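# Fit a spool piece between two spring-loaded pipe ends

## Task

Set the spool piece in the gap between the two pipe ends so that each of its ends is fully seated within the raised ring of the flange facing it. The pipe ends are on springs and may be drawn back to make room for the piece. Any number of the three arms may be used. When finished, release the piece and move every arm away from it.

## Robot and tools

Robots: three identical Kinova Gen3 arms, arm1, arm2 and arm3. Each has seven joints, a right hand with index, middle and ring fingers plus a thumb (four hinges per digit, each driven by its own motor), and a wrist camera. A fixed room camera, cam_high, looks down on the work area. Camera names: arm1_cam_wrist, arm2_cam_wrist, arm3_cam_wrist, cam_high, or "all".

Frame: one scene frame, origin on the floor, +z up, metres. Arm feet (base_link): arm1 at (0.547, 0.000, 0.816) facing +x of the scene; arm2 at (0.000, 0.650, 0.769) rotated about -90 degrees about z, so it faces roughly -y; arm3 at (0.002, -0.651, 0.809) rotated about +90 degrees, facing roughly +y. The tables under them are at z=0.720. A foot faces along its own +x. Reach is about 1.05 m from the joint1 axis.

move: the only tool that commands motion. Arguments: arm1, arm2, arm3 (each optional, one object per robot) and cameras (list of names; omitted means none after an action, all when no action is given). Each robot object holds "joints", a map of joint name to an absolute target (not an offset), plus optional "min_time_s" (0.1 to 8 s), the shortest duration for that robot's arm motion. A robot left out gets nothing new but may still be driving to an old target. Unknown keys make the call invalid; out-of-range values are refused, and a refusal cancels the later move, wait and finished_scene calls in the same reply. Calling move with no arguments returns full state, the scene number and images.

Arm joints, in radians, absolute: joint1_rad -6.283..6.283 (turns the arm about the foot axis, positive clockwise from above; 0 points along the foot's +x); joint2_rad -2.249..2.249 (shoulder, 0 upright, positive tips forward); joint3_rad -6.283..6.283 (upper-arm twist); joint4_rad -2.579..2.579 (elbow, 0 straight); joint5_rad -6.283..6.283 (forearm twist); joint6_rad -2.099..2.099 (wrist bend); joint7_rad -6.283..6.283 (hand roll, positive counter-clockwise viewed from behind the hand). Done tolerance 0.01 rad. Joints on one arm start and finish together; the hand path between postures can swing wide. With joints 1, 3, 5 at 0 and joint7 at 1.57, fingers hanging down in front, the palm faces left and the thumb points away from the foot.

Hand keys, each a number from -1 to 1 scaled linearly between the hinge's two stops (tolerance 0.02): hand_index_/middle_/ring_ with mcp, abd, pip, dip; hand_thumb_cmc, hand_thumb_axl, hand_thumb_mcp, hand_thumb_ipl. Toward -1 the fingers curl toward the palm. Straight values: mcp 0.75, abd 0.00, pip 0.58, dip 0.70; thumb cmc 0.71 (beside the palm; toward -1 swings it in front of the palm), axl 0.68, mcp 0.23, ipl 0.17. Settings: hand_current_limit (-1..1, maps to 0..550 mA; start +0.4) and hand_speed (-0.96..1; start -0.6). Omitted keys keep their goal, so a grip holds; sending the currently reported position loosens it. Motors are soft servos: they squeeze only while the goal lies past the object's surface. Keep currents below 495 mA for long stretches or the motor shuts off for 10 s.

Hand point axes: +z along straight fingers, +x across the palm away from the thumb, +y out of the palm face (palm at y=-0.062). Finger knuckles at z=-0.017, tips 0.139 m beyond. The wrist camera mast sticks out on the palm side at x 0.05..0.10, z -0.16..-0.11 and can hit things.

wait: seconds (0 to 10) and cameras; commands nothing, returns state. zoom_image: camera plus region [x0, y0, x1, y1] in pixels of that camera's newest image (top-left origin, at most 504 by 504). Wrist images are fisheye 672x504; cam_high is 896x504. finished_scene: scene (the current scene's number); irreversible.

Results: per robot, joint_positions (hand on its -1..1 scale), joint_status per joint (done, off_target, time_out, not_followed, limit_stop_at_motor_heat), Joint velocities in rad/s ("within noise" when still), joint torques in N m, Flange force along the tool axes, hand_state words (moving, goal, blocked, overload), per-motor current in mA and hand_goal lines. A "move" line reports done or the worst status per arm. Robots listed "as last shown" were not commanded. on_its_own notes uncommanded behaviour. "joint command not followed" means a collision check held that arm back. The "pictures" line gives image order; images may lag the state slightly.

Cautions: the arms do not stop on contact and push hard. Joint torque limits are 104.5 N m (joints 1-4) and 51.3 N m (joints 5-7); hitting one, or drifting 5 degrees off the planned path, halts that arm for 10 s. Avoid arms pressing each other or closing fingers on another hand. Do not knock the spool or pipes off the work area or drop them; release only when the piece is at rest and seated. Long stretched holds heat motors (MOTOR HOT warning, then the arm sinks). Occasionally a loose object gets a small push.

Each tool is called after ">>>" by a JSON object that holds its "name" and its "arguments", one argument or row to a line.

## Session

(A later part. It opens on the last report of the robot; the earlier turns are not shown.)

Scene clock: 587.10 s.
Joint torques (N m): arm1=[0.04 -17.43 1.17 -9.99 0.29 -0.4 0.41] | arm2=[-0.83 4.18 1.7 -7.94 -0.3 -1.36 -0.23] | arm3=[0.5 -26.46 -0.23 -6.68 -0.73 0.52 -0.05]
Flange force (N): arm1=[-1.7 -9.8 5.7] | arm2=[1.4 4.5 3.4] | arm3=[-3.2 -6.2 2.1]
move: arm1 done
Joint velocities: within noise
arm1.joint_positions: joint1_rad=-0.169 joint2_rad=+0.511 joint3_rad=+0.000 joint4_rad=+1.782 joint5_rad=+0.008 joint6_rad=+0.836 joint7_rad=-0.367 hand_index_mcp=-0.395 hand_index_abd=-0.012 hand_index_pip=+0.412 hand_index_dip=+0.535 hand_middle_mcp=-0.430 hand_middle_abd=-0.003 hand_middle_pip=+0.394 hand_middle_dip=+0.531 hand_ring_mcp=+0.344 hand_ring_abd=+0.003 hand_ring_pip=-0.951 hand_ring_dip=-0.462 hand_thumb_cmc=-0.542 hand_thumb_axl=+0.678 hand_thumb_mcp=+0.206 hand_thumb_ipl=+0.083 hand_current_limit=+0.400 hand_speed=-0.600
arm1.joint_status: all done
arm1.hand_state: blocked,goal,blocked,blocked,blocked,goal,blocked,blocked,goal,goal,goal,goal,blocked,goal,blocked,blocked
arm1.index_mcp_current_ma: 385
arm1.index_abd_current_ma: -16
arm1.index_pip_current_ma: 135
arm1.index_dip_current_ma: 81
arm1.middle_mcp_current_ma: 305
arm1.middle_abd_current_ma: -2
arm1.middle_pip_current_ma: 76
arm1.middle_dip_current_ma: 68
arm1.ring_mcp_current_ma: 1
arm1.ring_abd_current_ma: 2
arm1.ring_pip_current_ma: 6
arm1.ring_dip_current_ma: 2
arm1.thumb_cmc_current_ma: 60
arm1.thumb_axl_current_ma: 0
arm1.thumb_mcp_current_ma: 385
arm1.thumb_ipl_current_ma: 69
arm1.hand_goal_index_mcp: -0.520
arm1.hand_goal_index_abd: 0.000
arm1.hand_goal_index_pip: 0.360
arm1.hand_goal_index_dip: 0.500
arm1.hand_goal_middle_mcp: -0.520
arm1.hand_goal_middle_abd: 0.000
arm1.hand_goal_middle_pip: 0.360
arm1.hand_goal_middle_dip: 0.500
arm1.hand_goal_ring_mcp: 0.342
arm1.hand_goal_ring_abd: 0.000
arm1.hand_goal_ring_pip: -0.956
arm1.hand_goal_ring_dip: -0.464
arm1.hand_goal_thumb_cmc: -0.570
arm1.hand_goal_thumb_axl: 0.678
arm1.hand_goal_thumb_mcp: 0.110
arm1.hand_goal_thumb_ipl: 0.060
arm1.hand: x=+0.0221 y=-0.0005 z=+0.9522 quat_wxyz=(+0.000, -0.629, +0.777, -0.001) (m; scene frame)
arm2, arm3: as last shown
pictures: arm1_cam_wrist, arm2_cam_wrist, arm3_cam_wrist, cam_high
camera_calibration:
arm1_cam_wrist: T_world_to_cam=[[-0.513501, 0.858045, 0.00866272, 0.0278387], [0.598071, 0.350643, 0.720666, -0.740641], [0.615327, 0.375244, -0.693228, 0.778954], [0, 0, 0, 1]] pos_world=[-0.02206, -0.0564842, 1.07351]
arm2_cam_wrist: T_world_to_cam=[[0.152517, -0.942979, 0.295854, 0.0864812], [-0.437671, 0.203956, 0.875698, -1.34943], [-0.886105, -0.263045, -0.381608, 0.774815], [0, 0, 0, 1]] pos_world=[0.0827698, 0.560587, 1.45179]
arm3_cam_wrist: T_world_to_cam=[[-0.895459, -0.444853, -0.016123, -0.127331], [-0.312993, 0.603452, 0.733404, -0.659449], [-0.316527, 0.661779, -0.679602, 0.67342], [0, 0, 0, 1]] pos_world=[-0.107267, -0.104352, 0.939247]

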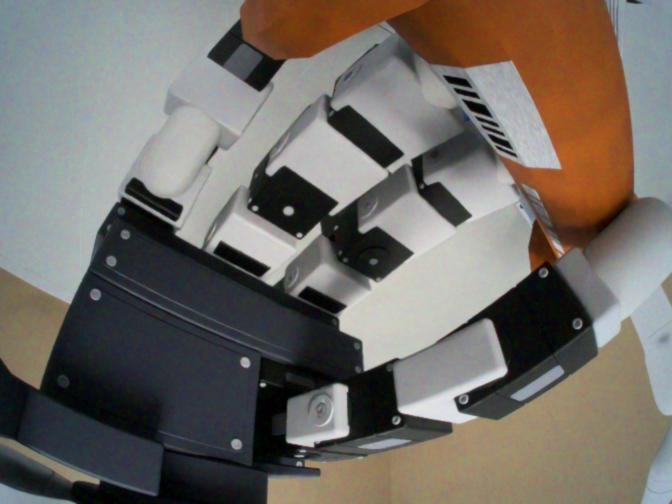

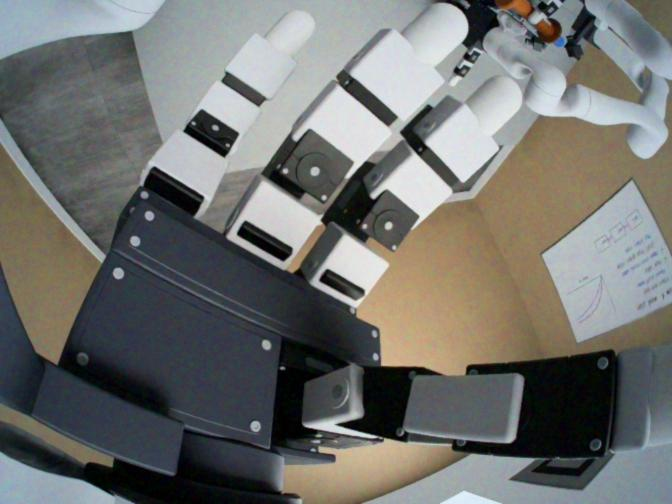

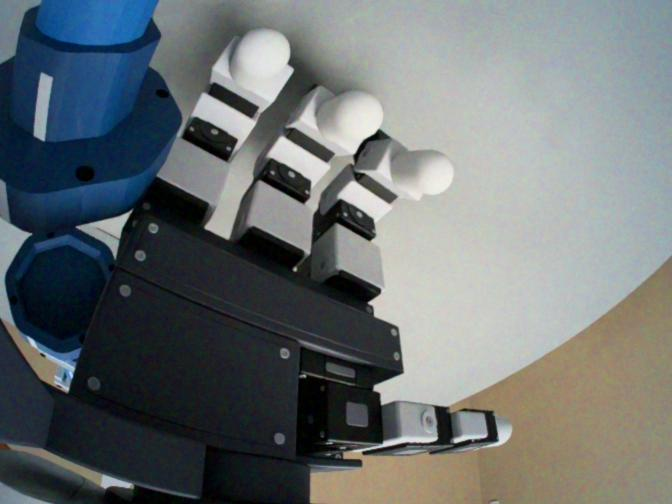

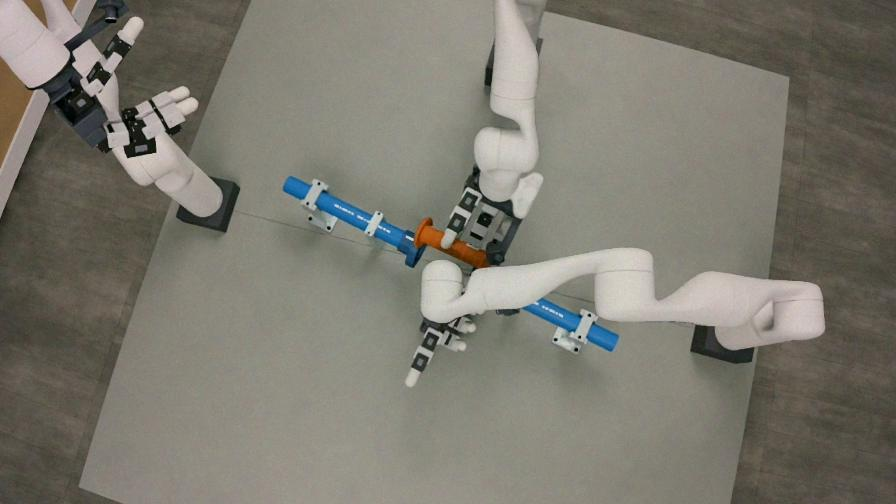

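>>> {"name": "move", "arguments": {
  "arm1": {"joints":{"joint1_rad":-0.0826,"joint2_rad":0.4918,"joint3_rad":0,"joint4_rad":1.8164,"joint5_rad":0.0071,"joint6_rad":0.8198,"joint7_rad":-0.278,"hand_ring_mcp":-0.479,"hand_ring_dip":0.696},"min_time_s":2},
  "arm3": {"joints":{"joint1_rad":-0.2466,"joint2_rad":1.1931,"joint4_rad":0.7864,"joint6_rad":1.1603,"joint7_rad":2.7124},"min_time_s":1.5},
  "cameras": []
}}

>>> {"name": "move", "arguments": {
  "arm3": {"joints":{"joint1_rad":-0.2606,"joint2_rad":1.2870,"joint4_rad":0.5655,"joint6_rad":1.2874,"joint7_rad":2.6985},"min_time_s":2},
  "cameras": []
}}

>>> {"name": "move", "arguments": {
  "arm3": {"joints":{"joint1_rad":-0.2606,"joint2_rad":1.1964,"joint4_rad":0.3536,"joint6_rad":1.5898,"joint7_rad":2.6985},"min_time_s":2},
  "cameras": []
}}

>>> {"name": "move", "arguments": {
  "arm3": {"joints":{"joint1_rad":-0.643,"joint2_rad":-0.379,"joint3_rad":-0.038,"joint4_rad":1.318,"joint5_rad":-0.095,"joint6_rad":1.901,"joint7_rad":1.595},"min_time_s":5},
  "cameras": ["arm1_cam_wrist","cam_high"]
}}

>>> {"name": "zoom_image", "arguments": {
  "camera": "cam_high",
  "region": [390, 190, 530, 310]
}}

Scene clock: 649.77 s.
Joint torques (N m): arm1=[0.01 -17.08 1.11 -9.85 0.27 -0.42 0.37] | arm2=[-0.73 4.08 1.77 -7.94 -0.32 -1.33 -0.25] | arm3=[0.94 -27.28 0.16 -7.77 -0.42 -0.22 0.11]
Flange force (N): arm1=[-0.9 -9.4 5.7] | arm2=[1.2 4.5 3.4] | arm3=[-3.3 -4.1 1.9]
move: arm1 done; arm3 done
Joint velocities: within noise
arm1.joint_positions: joint1_rad=-0.083 joint2_rad=+0.492 joint3_rad=+0.000 joint4_rad=+1.816 joint5_rad=+0.007 joint6_rad=+0.820 joint7_rad=-0.278 hand_index_mcp=-0.395 hand_index_abd=-0.012 hand_index_pip=+0.412 hand_index_dip=+0.535 hand_middle_mcp=-0.430 hand_middle_abd=-0.003 hand_middle_pip=+0.394 hand_middle_dip=+0.531 hand_ring_mcp=-0.461 hand_ring_abd=+0.003 hand_ring_pip=-0.954 hand_ring_dip=+0.693 hand_thumb_cmc=-0.542 hand_thumb_axl=+0.678 hand_thumb_mcp=+0.206 hand_thumb_ipl=+0.083 hand_current_limit=+0.400 hand_speed=-0.600
arm1.joint_status: all done
arm1.hand_state: blocked,goal,blocked,blocked,blocked,goal,blocked,blocked,goal,goal,goal,goal,blocked,goal,blocked,blocked
arm1.index_mcp_current_ma: 385
arm1.index_abd_current_ma: -16
arm1.index_pip_current_ma: 135
arm1.index_dip_current_ma: 81
arm1.middle_mcp_current_ma: 305
arm1.middle_abd_current_ma: -2
arm1.middle_pip_current_ma: 76
arm1.middle_dip_current_ma: 68
arm1.ring_mcp_current_ma: 33
arm1.ring_abd_current_ma: 2
arm1.ring_pip_current_ma: 2
arm1.ring_dip_current_ma: -2
arm1.thumb_cmc_current_ma: 60
arm1.thumb_axl_current_ma: 0
arm1.thumb_mcp_current_ma: 385
arm1.thumb_ipl_current_ma: 69
arm1.hand_goal_index_mcp: -0.520
arm1.hand_goal_index_abd: 0.000
arm1.hand_goal_index_pip: 0.360
arm1.hand_goal_index_dip: 0.500
arm1.hand_goal_middle_mcp: -0.520
arm1.hand_goal_middle_abd: 0.000
arm1.hand_goal_middle_pip: 0.360
arm1.hand_goal_middle_dip: 0.500
arm1.hand_goal_ring_mcp: -0.478
arm1.hand_goal_ring_abd: 0.000
arm1.hand_goal_ring_pip: -0.956
arm1.hand_goal_ring_dip: 0.696
arm1.hand_goal_thumb_cmc: -0.570
arm1.hand_goal_thumb_axl: 0.678
arm1.hand_goal_thumb_mcp: 0.110
arm1.hand_goal_thumb_ipl: 0.060
arm1.hand: x=+0.0302 y=+0.0380 z=+0.9523 quat_wxyz=(+0.000, -0.630, +0.777, -0.001) (m; scene frame)
arm2: as last shown
arm3.joint_positions: joint1_rad=-0.247 joint2_rad=+1.193 joint3_rad=+0.000 joint4_rad=+0.786 joint5_rad=-0.001 joint6_rad=+1.160 joint7_rad=+2.712 hand_index_mcp=+0.753 hand_index_abd=+0.000 hand_index_pip=-0.728 hand_index_dip=-0.026 hand_middle_mcp=+0.753 hand_middle_abd=+0.000 hand_middle_pip=-0.729 hand_middle_dip=-0.027 hand_ring_mcp=+0.757 hand_ring_abd=+0.000 hand_ring_pip=-0.730 hand_ring_dip=-0.027 hand_thumb_cmc=+0.714 hand_thumb_axl=+0.677 hand_thumb_mcp=+0.224 hand_thumb_ipl=+0.168 hand_current_limit=+0.400 hand_speed=-0.600
arm3.joint_status: all done
arm3.hand_state: goal,goal,goal,goal,goal,goal,goal,goal,goal,goal,goal,goal,goal,goal,goal,goal
arm3.index_mcp_current_ma: 0
arm3.index_abd_current_ma: 0
arm3.index_pip_current_ma: 7
arm3.index_dip_current_ma: 2
arm3.middle_mcp_current_ma: 0
arm3.middle_abd_current_ma: 0
arm3.middle_pip_current_ma: 7
arm3.middle_dip_current_ma: 2
arm3.ring_mcp_current_ma: 2
arm3.ring_abd_current_ma: 0
arm3.ring_pip_current_ma: 5
arm3.ring_dip_current_ma: 2
arm3.thumb_cmc_current_ma: 0
arm3.thumb_axl_current_ma: 0
arm3.thumb_mcp_current_ma: -2
arm3.thumb_ipl_current_ma: 0
arm3.hand_goal_index_mcp: 0.754
arm3.hand_goal_index_abd: 0.000
arm3.hand_goal_index_pip: -0.736
arm3.hand_goal_index_dip: -0.030
arm3.hand_goal_middle_mcp: 0.754
arm3.hand_goal_middle_abd: 0.000
arm3.hand_goal_middle_pip: -0.736
arm3.hand_goal_middle_dip: -0.030
arm3.hand_goal_ring_mcp: 0.754
arm3.hand_goal_ring_abd: 0.000
arm3.hand_goal_ring_pip: -0.736
arm3.hand_goal_ring_dip: -0.030
arm3.hand_goal_thumb_cmc: 0.714
arm3.hand_goal_thumb_axl: 0.678
arm3.hand_goal_thumb_mcp: 0.226
arm3.hand_goal_thumb_ipl: 0.168
arm3.hand: x=-0.1609 y=-0.0595 z=+0.8213 quat_wxyz=(+0.000, -0.994, +0.106, +0.000) (m; scene frame)
pictures: none
No camera images: "cameras" was empty.

Scene clock: 652.07 s.
Joint torques (N m): arm1=[-0.02 -17.06 1.06 -9.84 0.31 -0.42 0.38] | arm2=[-0.9 4.06 1.73 -7.95 -0.3 -1.3 -0.31] | arm3=[0.92 -28.25 0.22 -8.1 -0.41 -0.2 0.06]
Flange force (N): arm1=[-0.9 -9.4 5.7] | arm2=[1.1 4.5 3.6] | arm3=[-4.1 -6.2 1.8]
move: arm3 done
Joint velocities: within noise
arm1, arm2: as last shown
arm3.joint_positions: joint1_rad=-0.261 joint2_rad=+1.287 joint3_rad=+0.000 joint4_rad=+0.566 joint5_rad=-0.001 joint6_rad=+1.287 joint7_rad=+2.698 hand_index_mcp=+0.753 hand_index_abd=+0.000 hand_index_pip=-0.728 hand_index_dip=-0.026 hand_middle_mcp=+0.753 hand_middle_abd=+0.000 hand_middle_pip=-0.729 hand_middle_dip=-0.027 hand_ring_mcp=+0.757 hand_ring_abd=+0.000 hand_ring_pip=-0.730 hand_ring_dip=-0.027 hand_thumb_cmc=+0.714 hand_thumb_axl=+0.677 hand_thumb_mcp=+0.224 hand_thumb_ipl=+0.168 hand_current_limit=+0.400 hand_speed=-0.600
arm3.joint_status: all done
arm3.hand_state: goal,goal,goal,goal,goal,goal,goal,goal,goal,goal,goal,goal,goal,goal,goal,goal
arm3.index_mcp_current_ma: 0
arm3.index_abd_current_ma: 0
arm3.index_pip_current_ma: 7
arm3.index_dip_current_ma: 2
arm3.middle_mcp_current_ma: 0
arm3.middle_abd_current_ma: 0
arm3.middle_pip_current_ma: 7
arm3.middle_dip_current_ma: 2
arm3.ring_mcp_current_ma: 2
arm3.ring_abd_current_ma: 0
arm3.ring_pip_current_ma: 5
arm3.ring_dip_current_ma: 2
arm3.thumb_cmc_current_ma: 0
arm3.thumb_axl_current_ma: 0
arm3.thumb_mcp_current_ma: -2
arm3.thumb_ipl_current_ma: 0
arm3.hand_goal_index_mcp: 0.754
arm3.hand_goal_index_abd: 0.000
arm3.hand_goal_index_pip: -0.736
arm3.hand_goal_index_dip: -0.030
arm3.hand_goal_middle_mcp: 0.754
arm3.hand_goal_middle_abd: 0.000
arm3.hand_goal_middle_pip: -0.736
arm3.hand_goal_middle_dip: -0.030
arm3.hand_goal_ring_mcp: 0.754
arm3.hand_goal_ring_abd: 0.000
arm3.hand_goal_ring_pip: -0.736
arm3.hand_goal_ring_dip: -0.030
arm3.hand_goal_thumb_cmc: 0.714
arm3.hand_goal_thumb_axl: 0.678
arm3.hand_goal_thumb_mcp: 0.226
arm3.hand_goal_thumb_ipl: 0.168
arm3.hand: x=-0.1763 y=-0.0357 z=+0.8214 quat_wxyz=(+0.000, -0.994, +0.106, +0.000) (m; scene frame)
pictures: none
No camera images: "cameras" was empty.

Scene clock: 654.37 s.
Joint torques (N m): arm1=[0.05 -17.09 1.08 -9.82 0.33 -0.44 0.39] | arm2=[-0.85 4.12 1.78 -7.95 -0.3 -1.36 -0.27] | arm3=[0.96 -27.97 0.17 -8.5 -0.42 -0.2 0.09]
Flange force (N): arm1=[-0.7 -9.3 5.7] | arm2=[1.2 4.7 3.4] | arm3=no reading
move: arm3 done
Joint velocities: within noise
arm1, arm2: as last shown
arm3.joint_positions: joint1_rad=-0.261 joint2_rad=+1.196 joint3_rad=+0.000 joint4_rad=+0.354 joint5_rad=-0.001 joint6_rad=+1.590 joint7_rad=+2.699 hand_index_mcp=+0.753 hand_index_abd=+0.000 hand_index_pip=-0.728 hand_index_dip=-0.026 hand_middle_mcp=+0.753 hand_middle_abd=+0.000 hand_middle_pip=-0.729 hand_middle_dip=-0.027 hand_ring_mcp=+0.757 hand_ring_abd=+0.000 hand_ring_pip=-0.730 hand_ring_dip=-0.027 hand_thumb_cmc=+0.714 hand_thumb_axl=+0.677 hand_thumb_mcp=+0.224 hand_thumb_ipl=+0.168 hand_current_limit=+0.400 hand_speed=-0.600
arm3.joint_status: all done
arm3.hand_state: goal,goal,goal,goal,goal,goal,goal,goal,goal,goal,goal,goal,goal,goal,goal,goal
arm3.index_mcp_current_ma: 0
arm3.index_abd_current_ma: 0
arm3.index_pip_current_ma: 7
arm3.index_dip_current_ma: 2
arm3.middle_mcp_current_ma: 0
arm3.middle_abd_current_ma: 0
arm3.middle_pip_current_ma: 7
arm3.middle_dip_current_ma: 2
arm3.ring_mcp_current_ma: 2
arm3.ring_abd_current_ma: 0
arm3.ring_pip_current_ma: 5
arm3.ring_dip_current_ma: 2
arm3.thumb_cmc_current_ma: 0
arm3.thumb_axl_current_ma: 0
arm3.thumb_mcp_current_ma: -2
arm3.thumb_ipl_current_ma: 0
arm3.hand_goal_index_mcp: 0.754
arm3.hand_goal_index_abd: 0.000
arm3.hand_goal_index_pip: -0.736
arm3.hand_goal_index_dip: -0.030
arm3.hand_goal_middle_mcp: 0.754
arm3.hand_goal_middle_abd: 0.000
arm3.hand_goal_middle_pip: -0.736
arm3.hand_goal_middle_dip: -0.030
arm3.hand_goal_ring_mcp: 0.754
arm3.hand_goal_ring_abd: 0.000
arm3.hand_goal_ring_pip: -0.736
arm3.hand_goal_ring_dip: -0.030
arm3.hand_goal_thumb_cmc: 0.714
arm3.hand_goal_thumb_axl: 0.678
arm3.hand_goal_thumb_mcp: 0.226
arm3.hand_goal_thumb_ipl: 0.168
arm3.hand: x=-0.1765 y=-0.0355 z=+0.9514 quat_wxyz=(+0.000, -0.994, +0.106, +0.000) (m; scene frame)
pictures: none
No camera images: "cameras" was empty.

Scene clock: 659.67 s.
Joint torques (N m): arm1=[0.09 -17.02 1.12 -9.86 0.29 -0.42 0.37] | arm2=[-0.87 4.16 1.72 -7.92 -0.35 -1.32 -0.3] | arm3=[0.83 -2.98 -0.16 -7.9 -0.61 -1.21 0.05]
Flange force (N): arm1=[-0.7 -9.6 5.6] | arm2=[1.3 4.4 3.5] | arm3=[-4.9 -1.5 -2.0]
move: arm3 done
Joint velocities: within noise
arm1, arm2: as last shown
arm3.joint_positions: joint1_rad=-0.643 joint2_rad=-0.379 joint3_rad=-0.038 joint4_rad=+1.318 joint5_rad=-0.095 joint6_rad=+1.901 joint7_rad=+1.595 hand_index_mcp=+0.753 hand_index_abd=+0.000 hand_index_pip=-0.728 hand_index_dip=-0.026 hand_middle_mcp=+0.753 hand_middle_abd=+0.000 hand_middle_pip=-0.729 hand_middle_dip=-0.027 hand_ring_mcp=+0.757 hand_ring_abd=+0.000 hand_ring_pip=-0.730 hand_ring_dip=-0.027 hand_thumb_cmc=+0.714 hand_thumb_axl=+0.677 hand_thumb_mcp=+0.224 hand_thumb_ipl=+0.168 hand_current_limit=+0.400 hand_speed=-0.600
arm3.joint_status: all done
arm3.hand_state: goal,goal,goal,goal,goal,goal,goal,goal,goal,goal,goal,goal,goal,goal,goal,goal
arm3.index_mcp_current_ma: 0
arm3.index_abd_current_ma: 0
arm3.index_pip_current_ma: 7
arm3.index_dip_current_ma: 2
arm3.middle_mcp_current_ma: 0
arm3.middle_abd_current_ma: 0
arm3.middle_pip_current_ma: 6
arm3.middle_dip_current_ma: 2
arm3.ring_mcp_current_ma: 2
arm3.ring_abd_current_ma: 0
arm3.ring_pip_current_ma: 5
arm3.ring_dip_current_ma: 2
arm3.thumb_cmc_current_ma: 0
arm3.thumb_axl_current_ma: 0
arm3.thumb_mcp_current_ma: -2
arm3.thumb_ipl_current_ma: 0
arm3.hand_goal_index_mcp: 0.754
arm3.hand_goal_index_abd: 0.000
arm3.hand_goal_index_pip: -0.736
arm3.hand_goal_index_dip: -0.030
arm3.hand_goal_middle_mcp: 0.754
arm3.hand_goal_middle_abd: 0.000
arm3.hand_goal_middle_pip: -0.736
arm3.hand_goal_middle_dip: -0.030
arm3.hand_goal_ring_mcp: 0.754
arm3.hand_goal_ring_abd: 0.000
arm3.hand_goal_ring_pip: -0.736
arm3.hand_goal_ring_dip: -0.030
arm3.hand_goal_thumb_cmc: 0.714
arm3.hand_goal_thumb_axl: 0.678
arm3.hand_goal_thumb_mcp: 0.226
arm3.hand_goal_thumb_ipl: 0.168
arm3.hand: x=-0.1942 y=-0.5449 z=+1.3944 quat_wxyz=(+0.036, -0.900, +0.408, +0.148) (m; scene frame)
pictures: arm1_cam_wrist, cam_high
camera_calibration:
arm1_cam_wrist: T_world_to_cam=[[-0.51551, 0.856841, 0.0086036, -0.000878663], [0.597111, 0.352008, 0.720797, -0.759209], [0.61458, 0.376715, -0.693092, 0.75944], [0, 0, 0, 1]] pos_world=[-0.013858, -0.0180922, 1.07361]

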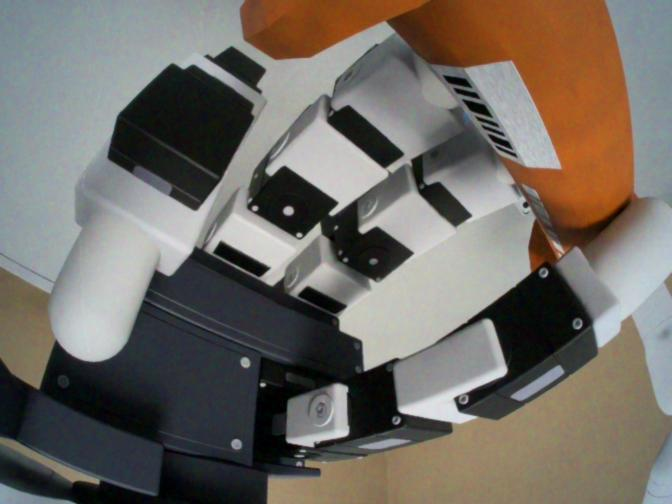

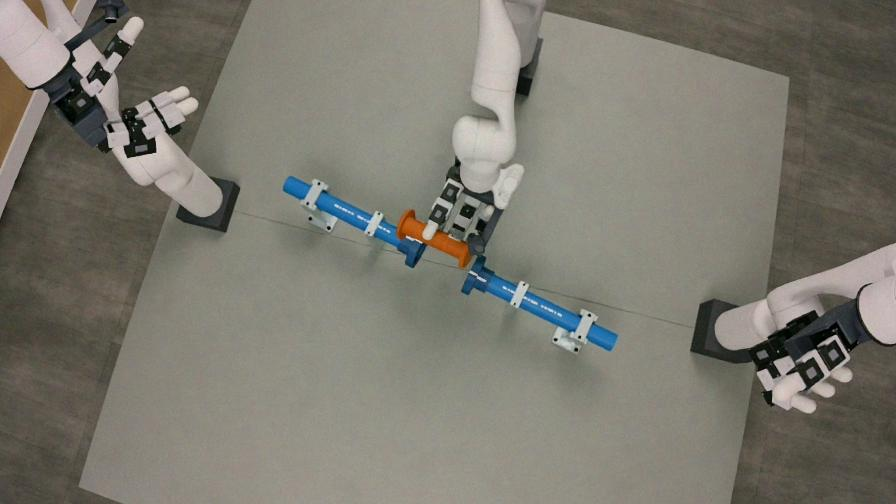

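Scaled by 3.600 from the camera's 896x504 image, which has a finer 1280x720 frame.

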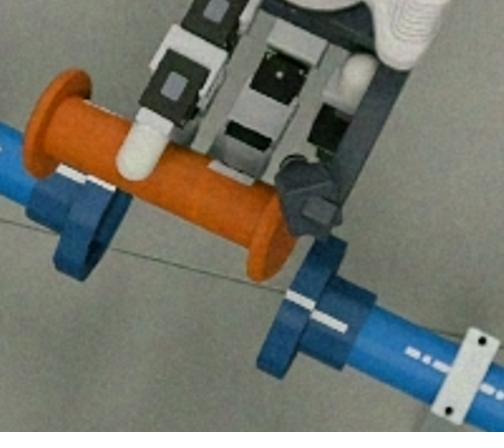

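>>> {"name": "zoom_image", "arguments": {
  "camera": "cam_high",
  "region": [392, 202, 482, 276]
}}

Scaled by 5.600 from the camera's 896x504 image, which has a finer 1280x720 frame.

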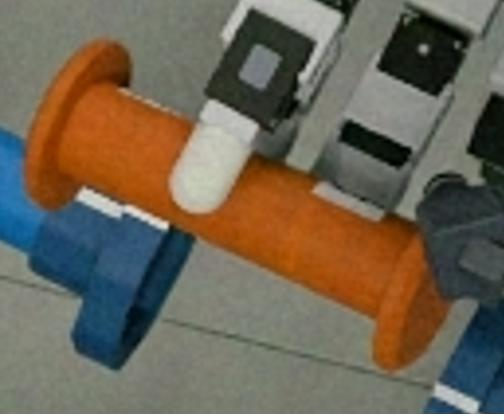

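>>> {"name": "move", "arguments": {
  "arm2": {"joints":{"joint1_rad":0.2215,"joint2_rad":0.7850,"joint3_rad":0,"joint4_rad":1.1181,"joint5_rad":0,"joint6_rad":1.2451,"joint7_rad":3.132,"hand_index_mcp":0.753,"hand_middle_mcp":0.753,"hand_ring_mcp":0.753,"hand_index_pip":-0.737,"hand_middle_pip":-0.737,"hand_ring_pip":-0.737,"hand_index_dip":-0.03,"hand_middle_dip":-0.03,"hand_ring_dip":-0.03,"hand_thumb_mcp":0.225},"min_time_s":5},
  "cameras": ["arm2_cam_wrist","cam_high"]
}}

Scene clock: 689.63 s.
Joint torques (N m): arm1=[0.09 -17.07 1.11 -9.82 0.3 -0.43 0.41] | arm2=[-0.82 -21.82 1.65 -8.67 -0.12 0.01 -0.2] | arm3=[0.83 -3 -0.18 -7.81 -0.59 -1.17 0.06]
Flange force (N): arm1=[-0.6 -9.4 5.7] | arm2=[1.7 3.2 1.4] | arm3=[-5.2 -1.5 -2.3]
move: arm2 done
Joint velocities: within noise
arm1, arm3: as last shown
arm2.joint_positions: joint1_rad=+0.222 joint2_rad=+0.785 joint3_rad=+0.000 joint4_rad=+1.118 joint5_rad=+0.000 joint6_rad=+1.245 joint7_rad=+3.132 hand_index_mcp=+0.753 hand_index_abd=+0.000 hand_index_pip=-0.728 hand_index_dip=-0.027 hand_middle_mcp=+0.753 hand_middle_abd=+0.000 hand_middle_pip=-0.730 hand_middle_dip=-0.027 hand_ring_mcp=+0.755 hand_ring_abd=+0.002 hand_ring_pip=-0.729 hand_ring_dip=-0.027 hand_thumb_cmc=-0.572 hand_thumb_axl=+0.677 hand_thumb_mcp=+0.223 hand_thumb_ipl=+0.168 hand_current_limit=+0.400 hand_speed=-0.600
arm2.joint_status: all done
arm2.hand_state: goal,goal,goal,goal,goal,goal,goal,goal,goal,goal,goal,goal,goal,goal,goal,goal
arm2.index_mcp_current_ma: -1
arm2.index_abd_current_ma: 0
arm2.index_pip_current_ma: 16
arm2.index_dip_current_ma: 5
arm2.middle_mcp_current_ma: -2
arm2.middle_abd_current_ma: 0
arm2.middle_pip_current_ma: 12
arm2.middle_dip_current_ma: 6
arm2.ring_mcp_current_ma: 2
arm2.ring_abd_current_ma: 2
arm2.ring_pip_current_ma: 13
arm2.ring_dip_current_ma: 5
arm2.thumb_cmc_current_ma: -3
arm2.thumb_axl_current_ma: -1
arm2.thumb_mcp_current_ma: -6
arm2.thumb_ipl_current_ma: 0
arm2.hand_goal_index_mcp: 0.754
arm2.hand_goal_index_abd: 0.000
arm2.hand_goal_index_pip: -0.736
arm2.hand_goal_index_dip: -0.030
arm2.hand_goal_middle_mcp: 0.754
arm2.hand_goal_middle_abd: 0.000
arm2.hand_goal_middle_pip: -0.736
arm2.hand_goal_middle_dip: -0.030
arm2.hand_goal_ring_mcp: 0.754
arm2.hand_goal_ring_abd: 0.000
arm2.hand_goal_ring_pip: -0.736
arm2.hand_goal_ring_dip: -0.030
arm2.hand_goal_thumb_cmc: -0.570
arm2.hand_goal_thumb_axl: 0.678
arm2.hand_goal_thumb_mcp: 0.226
arm2.hand_goal_thumb_ipl: 0.168
arm2.hand: x=-0.1028 y=+0.1536 z=+0.9520 quat_wxyz=(-0.002, +0.106, +0.994, +0.000) (m; scene frame)
pictures: arm2_cam_wrist, cam_high
camera_calibration:
arm2_cam_wrist: T_world_to_cam=[[0.875657, 0.482359, -0.023563, 0.0697285], [0.343593, -0.587974, 0.732277, -0.623601], [0.339366, -0.64932, -0.680599, 0.909499], [0, 0, 0, 1]] pos_world=[-0.155446, 0.19026, 1.0773]

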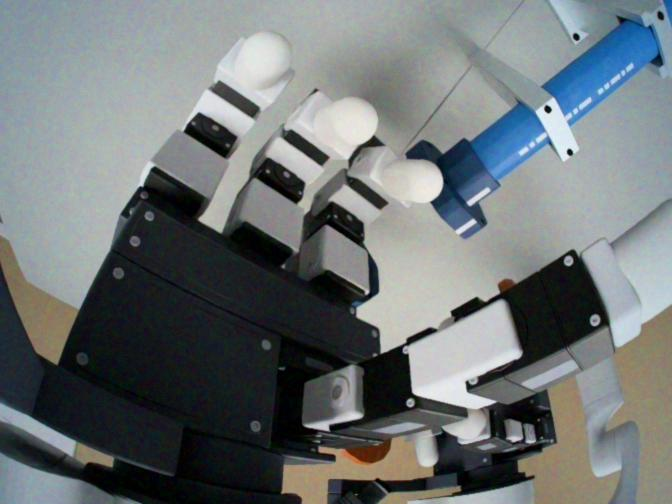

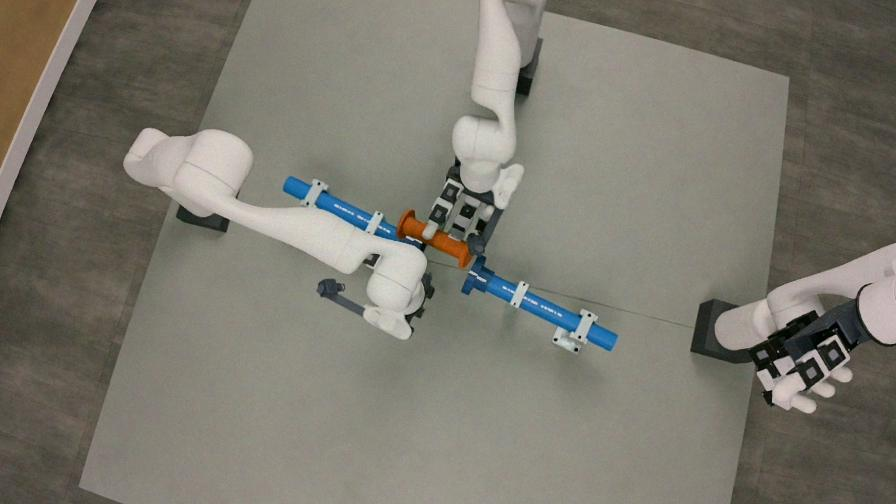

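>>> {"name": "move", "arguments": {
  "arm2": {"joints":{"joint1_rad":0.2215,"joint2_rad":0.9385,"joint3_rad":0,"joint4_rad":1.2559,"joint5_rad":0,"joint6_rad":0.9538,"joint7_rad":3.132},"min_time_s":2.5},
  "cameras": ["arm2_cam_wrist","cam_high"]
}}

Scene clock: 694.83 s.
Joint torques (N m): arm1=[0.08 -17.1 1.15 -9.86 0.29 -0.47 0.39] | arm2=[-0.87 -22.63 1.72 -7.57 -0.18 0.04 -0.2] | arm3=[0.82 -2.99 -0.07 -7.79 -0.59 -1.25 0.09]
Flange force (N): arm1=[-0.6 -9.4 5.6] | arm2=[1.9 3.3 0.7] | arm3=[-5.2 -1.0 -2.6]
move: arm2 done
Joint velocities: within noise
arm1, arm3: as last shown
arm2.joint_positions: joint1_rad=+0.221 joint2_rad=+0.938 joint3_rad=+0.000 joint4_rad=+1.256 joint5_rad=+0.000 joint6_rad=+0.954 joint7_rad=+3.132 hand_index_mcp=+0.753 hand_index_abd=+0.000 hand_index_pip=-0.728 hand_index_dip=-0.027 hand_middle_mcp=+0.753 hand_middle_abd=+0.000 hand_middle_pip=-0.730 hand_middle_dip=-0.027 hand_ring_mcp=+0.755 hand_ring_abd=+0.002 hand_ring_pip=-0.729 hand_ring_dip=-0.027 hand_thumb_cmc=-0.572 hand_thumb_axl=+0.677 hand_thumb_mcp=+0.223 hand_thumb_ipl=+0.168 hand_current_limit=+0.400 hand_speed=-0.600
arm2.joint_status: all done
arm2.hand_state: goal,goal,goal,goal,goal,goal,goal,goal,goal,goal,goal,goal,goal,goal,goal,goal
arm2.index_mcp_current_ma: -1
arm2.index_abd_current_ma: 0
arm2.index_pip_current_ma: 16
arm2.index_dip_current_ma: 5
arm2.middle_mcp_current_ma: -2
arm2.middle_abd_current_ma: 0
arm2.middle_pip_current_ma: 12
arm2.middle_dip_current_ma: 6
arm2.ring_mcp_current_ma: 2
arm2.ring_abd_current_ma: 2
arm2.ring_pip_current_ma: 13
arm2.ring_dip_current_ma: 5
arm2.thumb_cmc_current_ma: -3
arm2.thumb_axl_current_ma: -1
arm2.thumb_mcp_current_ma: -6
arm2.thumb_ipl_current_ma: 0
arm2.hand_goal_index_mcp: 0.754
arm2.hand_goal_index_abd: 0.000
arm2.hand_goal_index_pip: -0.736
arm2.hand_goal_index_dip: -0.030
arm2.hand_goal_middle_mcp: 0.754
arm2.hand_goal_middle_abd: 0.000
arm2.hand_goal_middle_pip: -0.736
arm2.hand_goal_middle_dip: -0.030
arm2.hand_goal_ring_mcp: 0.754
arm2.hand_goal_ring_abd: 0.000
arm2.hand_goal_ring_pip: -0.736
arm2.hand_goal_ring_dip: -0.030
arm2.hand_goal_thumb_cmc: -0.570
arm2.hand_goal_thumb_axl: 0.678
arm2.hand_goal_thumb_mcp: 0.226
arm2.hand_goal_thumb_ipl: 0.168
arm2.hand: x=-0.1035 y=+0.1528 z=+0.8220 quat_wxyz=(-0.002, +0.106, +0.994, +0.000) (m; scene frame)
pictures: arm2_cam_wrist, cam_high
camera_calibration:
arm2_cam_wrist: T_world_to_cam=[[0.87561, 0.482444, -0.0235383, 0.0677047], [0.343623, -0.587929, 0.7323, -0.528625], [0.339455, -0.649297, -0.680576, 0.820761], [0, 0, 0, 1]] pos_world=[-0.156247, 0.18946, 0.947296]

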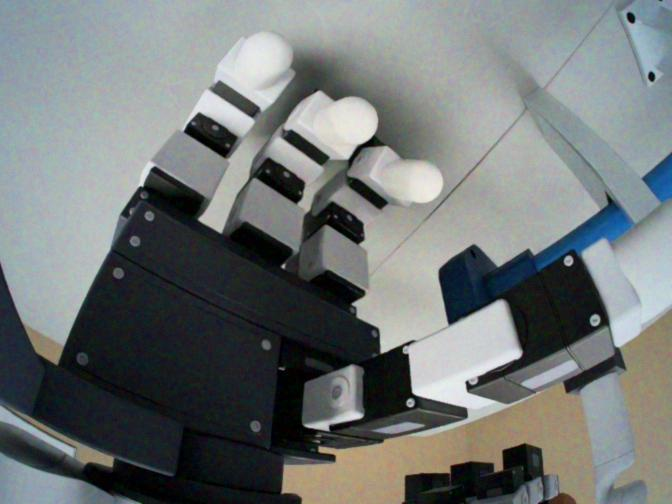

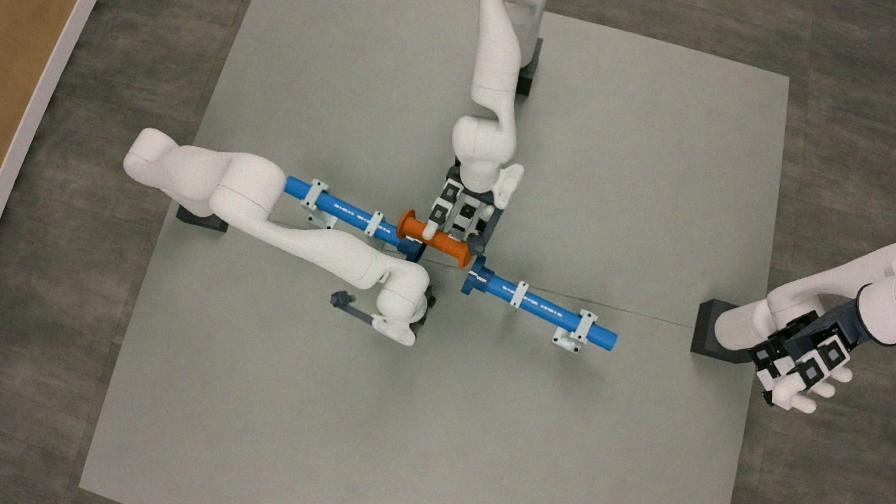

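>>> {"name": "move", "arguments": {
  "arm2": {"joints":{"joint1_rad":0.1634,"joint2_rad":0.9364,"joint3_rad":0,"joint4_rad":1.2607,"joint5_rad":0,"joint6_rad":0.9512,"joint7_rad":3.0741},"min_time_s":2},
  "cameras": ["arm2_cam_wrist"]
}}

>>> {"name": "move", "arguments": {
  "arm2": {"joints":{"joint1_rad":0.1608,"joint2_rad":0.8971,"joint3_rad":0,"joint4_rad":1.3525,"joint5_rad":0,"joint6_rad":0.8987,"joint7_rad":3.0715},"min_time_s":2},
  "cameras": ["arm2_cam_wrist","cam_high"]
}}

Scene clock: 702.53 s.
Joint torques (N m): arm1=[0.04 -17.12 1.11 -9.87 0.31 -0.46 0.38] | arm2=[-0.76 -22.53 1.7 -7.59 -0.16 0.03 -0.18] | arm3=[0.89 -2.98 -0.26 -7.82 -0.61 -1.17 0.09]
Flange force (N): arm1=[-0.7 -9.4 5.7] | arm2=[1.9 3.4 0.6] | arm3=[-5.1 -1.7 -2.2]
move: arm2 done
Joint velocities: within noise
arm1, arm3: as last shown
arm2.joint_positions: joint1_rad=+0.163 joint2_rad=+0.936 joint3_rad=+0.000 joint4_rad=+1.261 joint5_rad=+0.000 joint6_rad=+0.951 joint7_rad=+3.074 hand_index_mcp=+0.753 hand_index_abd=+0.000 hand_index_pip=-0.728 hand_index_dip=-0.027 hand_middle_mcp=+0.753 hand_middle_abd=+0.000 hand_middle_pip=-0.730 hand_middle_dip=-0.027 hand_ring_mcp=+0.755 hand_ring_abd=+0.002 hand_ring_pip=-0.729 hand_ring_dip=-0.027 hand_thumb_cmc=-0.572 hand_thumb_axl=+0.677 hand_thumb_mcp=+0.223 hand_thumb_ipl=+0.168 hand_current_limit=+0.400 hand_speed=-0.600
arm2.joint_status: all done
arm2.hand_state: goal,goal,goal,goal,goal,goal,goal,goal,goal,goal,goal,goal,goal,goal,goal,goal
arm2.index_mcp_current_ma: -1
arm2.index_abd_current_ma: 0
arm2.index_pip_current_ma: 16
arm2.index_dip_current_ma: 5
arm2.middle_mcp_current_ma: -2
arm2.middle_abd_current_ma: 0
arm2.middle_pip_current_ma: 12
arm2.middle_dip_current_ma: 6
arm2.ring_mcp_current_ma: 2
arm2.ring_abd_current_ma: 2
arm2.ring_pip_current_ma: 13
arm2.ring_dip_current_ma: 5
arm2.thumb_cmc_current_ma: -3
arm2.thumb_axl_current_ma: -1
arm2.thumb_mcp_current_ma: -6
arm2.thumb_ipl_current_ma: 0
arm2.hand_goal_index_mcp: 0.754
arm2.hand_goal_index_abd: 0.000
arm2.hand_goal_index_pip: -0.736
arm2.hand_goal_index_dip: -0.030
arm2.hand_goal_middle_mcp: 0.754
arm2.hand_goal_middle_abd: 0.000
arm2.hand_goal_middle_pip: -0.736
arm2.hand_goal_middle_dip: -0.030
arm2.hand_goal_ring_mcp: 0.754
arm2.hand_goal_ring_abd: 0.000
arm2.hand_goal_ring_pip: -0.736
arm2.hand_goal_ring_dip: -0.030
arm2.hand_goal_thumb_cmc: -0.570
arm2.hand_goal_thumb_axl: 0.678
arm2.hand_goal_thumb_mcp: 0.226
arm2.hand_goal_thumb_ipl: 0.168
arm2.hand: x=-0.0697 y=+0.1465 z=+0.8219 quat_wxyz=(-0.002, +0.106, +0.994, +0.000) (m; scene frame)
pictures: arm2_cam_wrist
camera_calibration:
arm2_cam_wrist: T_world_to_cam=[[0.875545, 0.482547, -0.0238447, 0.0414565], [0.343985, -0.587959, 0.732106, -0.543695], [0.339256, -0.649194, -0.680773, 0.805207], [0, 0, 0, 1]] pos_world=[-0.122445, 0.18306, 0.947194]

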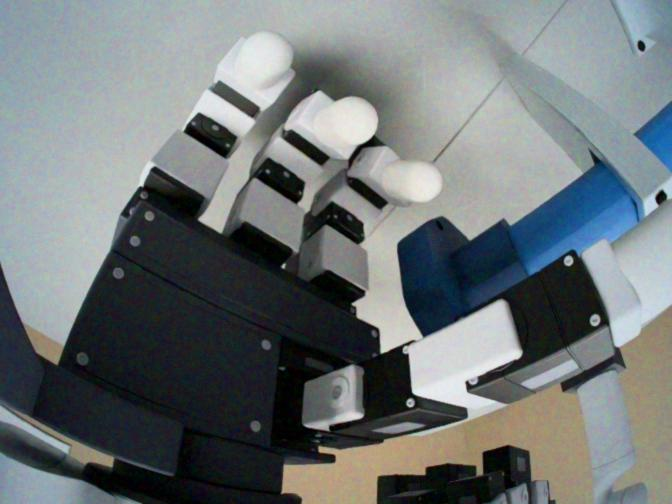

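Scene clock: 704.83 s.
Joint torques (N m): arm1=[0.03 -17.1 1.11 -9.87 0.28 -0.44 0.4] | arm2=[-1.04 -21.68 1.46 -6.07 -0.1 0.83 0] | arm3=[0.88 -2.93 -0.17 -7.9 -0.61 -1.18 0.04]
Flange force (N): arm1=[-0.7 -9.4 5.7] | arm2=[2.1 -0.2 1.4] | arm3=[-4.8 -1.6 -1.9]
move: arm2 done
Joint velocities: within noise
arm1, arm3: as last shown
arm2.joint_positions: joint1_rad=+0.161 joint2_rad=+0.897 joint3_rad=+0.000 joint4_rad=+1.353 joint5_rad=+0.000 joint6_rad=+0.899 joint7_rad=+3.071 hand_index_mcp=+0.753 hand_index_abd=+0.000 hand_index_pip=-0.728 hand_index_dip=-0.027 hand_middle_mcp=+0.753 hand_middle_abd=+0.000 hand_middle_pip=-0.730 hand_middle_dip=-0.027 hand_ring_mcp=+0.755 hand_ring_abd=+0.002 hand_ring_pip=-0.729 hand_ring_dip=-0.027 hand_thumb_cmc=-0.572 hand_thumb_axl=+0.677 hand_thumb_mcp=+0.223 hand_thumb_ipl=+0.168 hand_current_limit=+0.400 hand_speed=-0.600
arm2.joint_status: all done
arm2.hand_state: goal,goal,goal,goal,goal,goal,goal,goal,goal,goal,goal,goal,goal,goal,goal,goal
arm2.index_mcp_current_ma: -1
arm2.index_abd_current_ma: 0
arm2.index_pip_current_ma: 16
arm2.index_dip_current_ma: 5
arm2.middle_mcp_current_ma: -2
arm2.middle_abd_current_ma: 0
arm2.middle_pip_current_ma: 12
arm2.middle_dip_current_ma: 6
arm2.ring_mcp_current_ma: 2
arm2.ring_abd_current_ma: 2
arm2.ring_pip_current_ma: 13
arm2.ring_dip_current_ma: 5
arm2.thumb_cmc_current_ma: -3
arm2.thumb_axl_current_ma: -1
arm2.thumb_mcp_current_ma: -6
arm2.thumb_ipl_current_ma: 0
arm2.hand_goal_index_mcp: 0.754
arm2.hand_goal_index_abd: 0.000
arm2.hand_goal_index_pip: -0.736
arm2.hand_goal_index_dip: -0.030
arm2.hand_goal_middle_mcp: 0.754
arm2.hand_goal_middle_abd: 0.000
arm2.hand_goal_middle_pip: -0.736
arm2.hand_goal_middle_dip: -0.030
arm2.hand_goal_ring_mcp: 0.754
arm2.hand_goal_ring_abd: 0.000
arm2.hand_goal_ring_pip: -0.736
arm2.hand_goal_ring_dip: -0.030
arm2.hand_goal_thumb_cmc: -0.570
arm2.hand_goal_thumb_axl: 0.678
arm2.hand_goal_thumb_mcp: 0.226
arm2.hand_goal_thumb_ipl: 0.168
arm2.hand: x=-0.0654 y=+0.1661 z=+0.8218 quat_wxyz=(-0.002, +0.106, +0.994, +0.000) (m; scene frame)
pictures: arm2_cam_wrist, cam_high
camera_calibration:
arm2_cam_wrist: T_world_to_cam=[[0.875527, 0.482582, -0.0238121, 0.0281015], [0.344032, -0.588043, 0.732016, -0.53343], [0.339255, -0.649092, -0.680871, 0.816373], [0, 0, 0, 1]] pos_world=[-0.118045, 0.20266, 0.946994]

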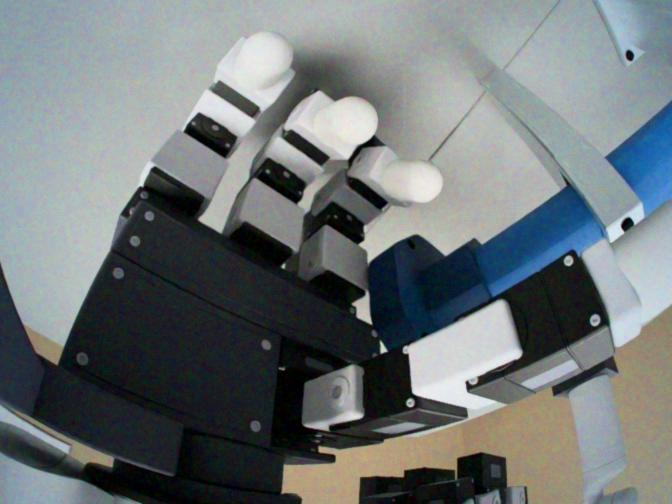

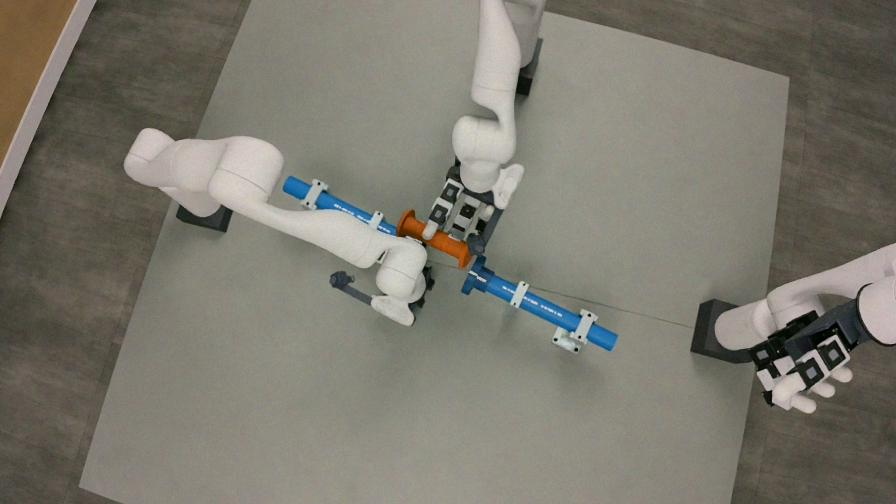

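>>> {"name": "move", "arguments": {
  "arm2": {"joints":{"joint1_rad":0.1583,"joint2_rad":0.8604,"joint3_rad":0,"joint4_rad":1.4387,"joint5_rad":0,"joint6_rad":0.8491,"joint7_rad":3.0690},"min_time_s":2},
  "cameras": ["arm2_cam_wrist","cam_high"]
}}

>>> {"name": "zoom_image", "arguments": {
  "camera": "cam_high",
  "region": [270, 150, 510, 310]
}}

Scene clock: 709.27 s.
Joint torques (N m): arm1=[0.04 -17.09 1.16 -9.83 0.33 -0.46 0.39] | arm2=[-2.76 -19.3 -0.09 0.9 0 4.87 0.93] | arm3=[0.9 -2.95 -0.14 -7.83 -0.61 -1.21 0.05]
Flange force (N): arm1=[-0.7 -9.3 5.6] | arm2=[3.2 -15.8 3.8] | arm3=[-5.0 -1.4 -2.3]
move: arm2 done
Joint velocities: within noise
arm1.joint_positions: joint1_rad=-0.083 joint2_rad=+0.492 joint3_rad=+0.000 joint4_rad=+1.816 joint5_rad=+0.007 joint6_rad=+0.820 joint7_rad=-0.278 hand_index_mcp=-0.395 hand_index_abd=-0.012 hand_index_pip=+0.412 hand_index_dip=+0.535 hand_middle_mcp=-0.430 hand_middle_abd=-0.003 hand_middle_pip=+0.394 hand_middle_dip=+0.531 hand_ring_mcp=-0.461 hand_ring_abd=+0.003 hand_ring_pip=-0.954 hand_ring_dip=+0.693 hand_thumb_cmc=-0.542 hand_thumb_axl=+0.678 hand_thumb_mcp=+0.206 hand_thumb_ipl=+0.083 hand_current_limit=+0.400 hand_speed=-0.600
arm1.joint_status: not commanded
arm1.hand_state: blocked,goal,blocked,blocked,blocked,goal,blocked,blocked,goal,goal,goal,goal,blocked,goal,blocked,blocked
arm1.index_mcp_current_ma: 385
arm1.index_abd_current_ma: -16
arm1.index_pip_current_ma: 135
arm1.index_dip_current_ma: 81
arm1.middle_mcp_current_ma: 305
arm1.middle_abd_current_ma: -2
arm1.middle_pip_current_ma: 76
arm1.middle_dip_current_ma: 68
arm1.ring_mcp_current_ma: 33
arm1.ring_abd_current_ma: 2
arm1.ring_pip_current_ma: 2
arm1.ring_dip_current_ma: -2
arm1.thumb_cmc_current_ma: 60
arm1.thumb_axl_current_ma: 0
arm1.thumb_mcp_current_ma: 385
arm1.thumb_ipl_current_ma: 69
arm1.hand_goal_index_mcp: -0.520
arm1.hand_goal_index_abd: 0.000
arm1.hand_goal_index_pip: 0.360
arm1.hand_goal_index_dip: 0.500
arm1.hand_goal_middle_mcp: -0.520
arm1.hand_goal_middle_abd: 0.000
arm1.hand_goal_middle_pip: 0.360
arm1.hand_goal_middle_dip: 0.500
arm1.hand_goal_ring_mcp: -0.478
arm1.hand_goal_ring_abd: 0.000
arm1.hand_goal_ring_pip: -0.956
arm1.hand_goal_ring_dip: 0.696
arm1.hand_goal_thumb_cmc: -0.570
arm1.hand_goal_thumb_axl: 0.678
arm1.hand_goal_thumb_mcp: 0.110
arm1.hand_goal_thumb_ipl: 0.060
arm1.hand: x=+0.0302 y=+0.0380 z=+0.9523 quat_wxyz=(+0.000, -0.630, +0.777, -0.001) (m; scene frame)
arm2.joint_positions: joint1_rad=+0.158 joint2_rad=+0.860 joint3_rad=+0.000 joint4_rad=+1.439 joint5_rad=+0.000 joint6_rad=+0.849 joint7_rad=+3.069 hand_index_mcp=+0.753 hand_index_abd=+0.000 hand_index_pip=-0.728 hand_index_dip=-0.027 hand_middle_mcp=+0.753 hand_middle_abd=+0.000 hand_middle_pip=-0.730 hand_middle_dip=-0.027 hand_ring_mcp=+0.755 hand_ring_abd=+0.002 hand_ring_pip=-0.729 hand_ring_dip=-0.027 hand_thumb_cmc=-0.572 hand_thumb_axl=+0.677 hand_thumb_mcp=+0.223 hand_thumb_ipl=+0.168 hand_current_limit=+0.400 hand_speed=-0.600
arm2.joint_status: all done
arm2.hand_state: goal,goal,goal,goal,goal,goal,goal,goal,goal,goal,goal,goal,goal,goal,goal,goal
arm2.index_mcp_current_ma: -1
arm2.index_abd_current_ma: 0
arm2.index_pip_current_ma: 16
arm2.index_dip_current_ma: 5
arm2.middle_mcp_current_ma: -2
arm2.middle_abd_current_ma: 0
arm2.middle_pip_current_ma: 12
arm2.middle_dip_current_ma: 6
arm2.ring_mcp_current_ma: 2
arm2.ring_abd_current_ma: 2
arm2.ring_pip_current_ma: 13
arm2.ring_dip_current_ma: 5
arm2.thumb_cmc_current_ma: -3
arm2.thumb_axl_current_ma: -1
arm2.thumb_mcp_current_ma: -6
arm2.thumb_ipl_current_ma: 0
arm2.hand_goal_index_mcp: 0.754
arm2.hand_goal_index_abd: 0.000
arm2.hand_goal_index_pip: -0.736
arm2.hand_goal_index_dip: -0.030
arm2.hand_goal_middle_mcp: 0.754
arm2.hand_goal_middle_abd: 0.000
arm2.hand_goal_middle_pip: -0.736
arm2.hand_goal_middle_dip: -0.030
arm2.hand_goal_ring_mcp: 0.754
arm2.hand_goal_ring_abd: 0.000
arm2.hand_goal_ring_pip: -0.736
arm2.hand_goal_ring_dip: -0.030
arm2.hand_goal_thumb_cmc: -0.570
arm2.hand_goal_thumb_axl: 0.678
arm2.hand_goal_thumb_mcp: 0.226
arm2.hand_goal_thumb_ipl: 0.168
arm2.hand: x=-0.0612 y=+0.1855 z=+0.8216 quat_wxyz=(-0.002, +0.106, +0.994, +0.000) (m; scene frame)
arm3: as last shown
pictures: arm2_cam_wrist, cam_high
camera_calibration:
arm2_cam_wrist: T_world_to_cam=[[0.875528, 0.482576, -0.0238801, 0.0150771], [0.344028, -0.587935, 0.732105, -0.523444], [0.339256, -0.649194, -0.680774, 0.827468], [0, 0, 0, 1]] pos_world=[-0.113845, 0.222161, 0.946894]

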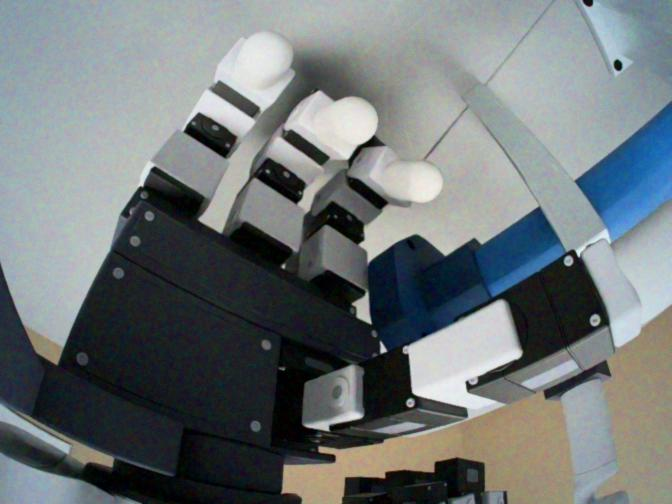

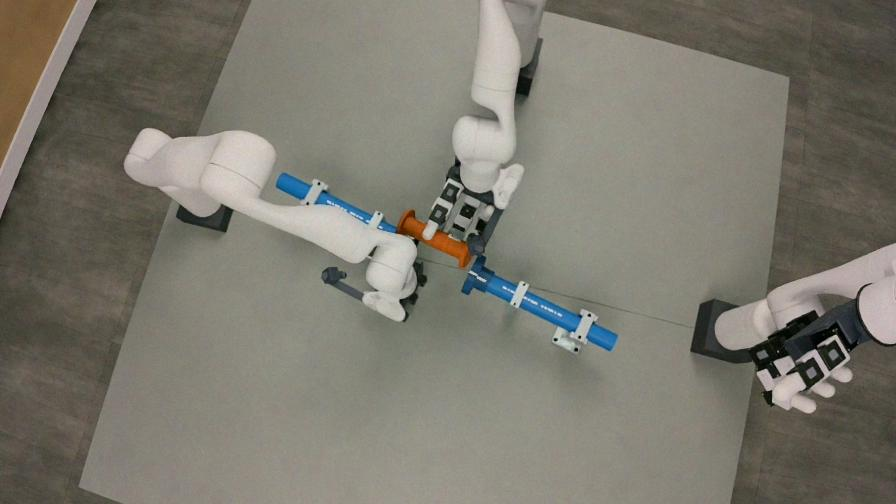

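Scaled by 2.100 from the camera's 896x504 image, which has a finer 1280x720 frame.

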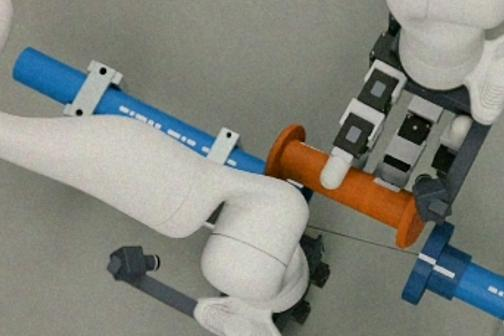

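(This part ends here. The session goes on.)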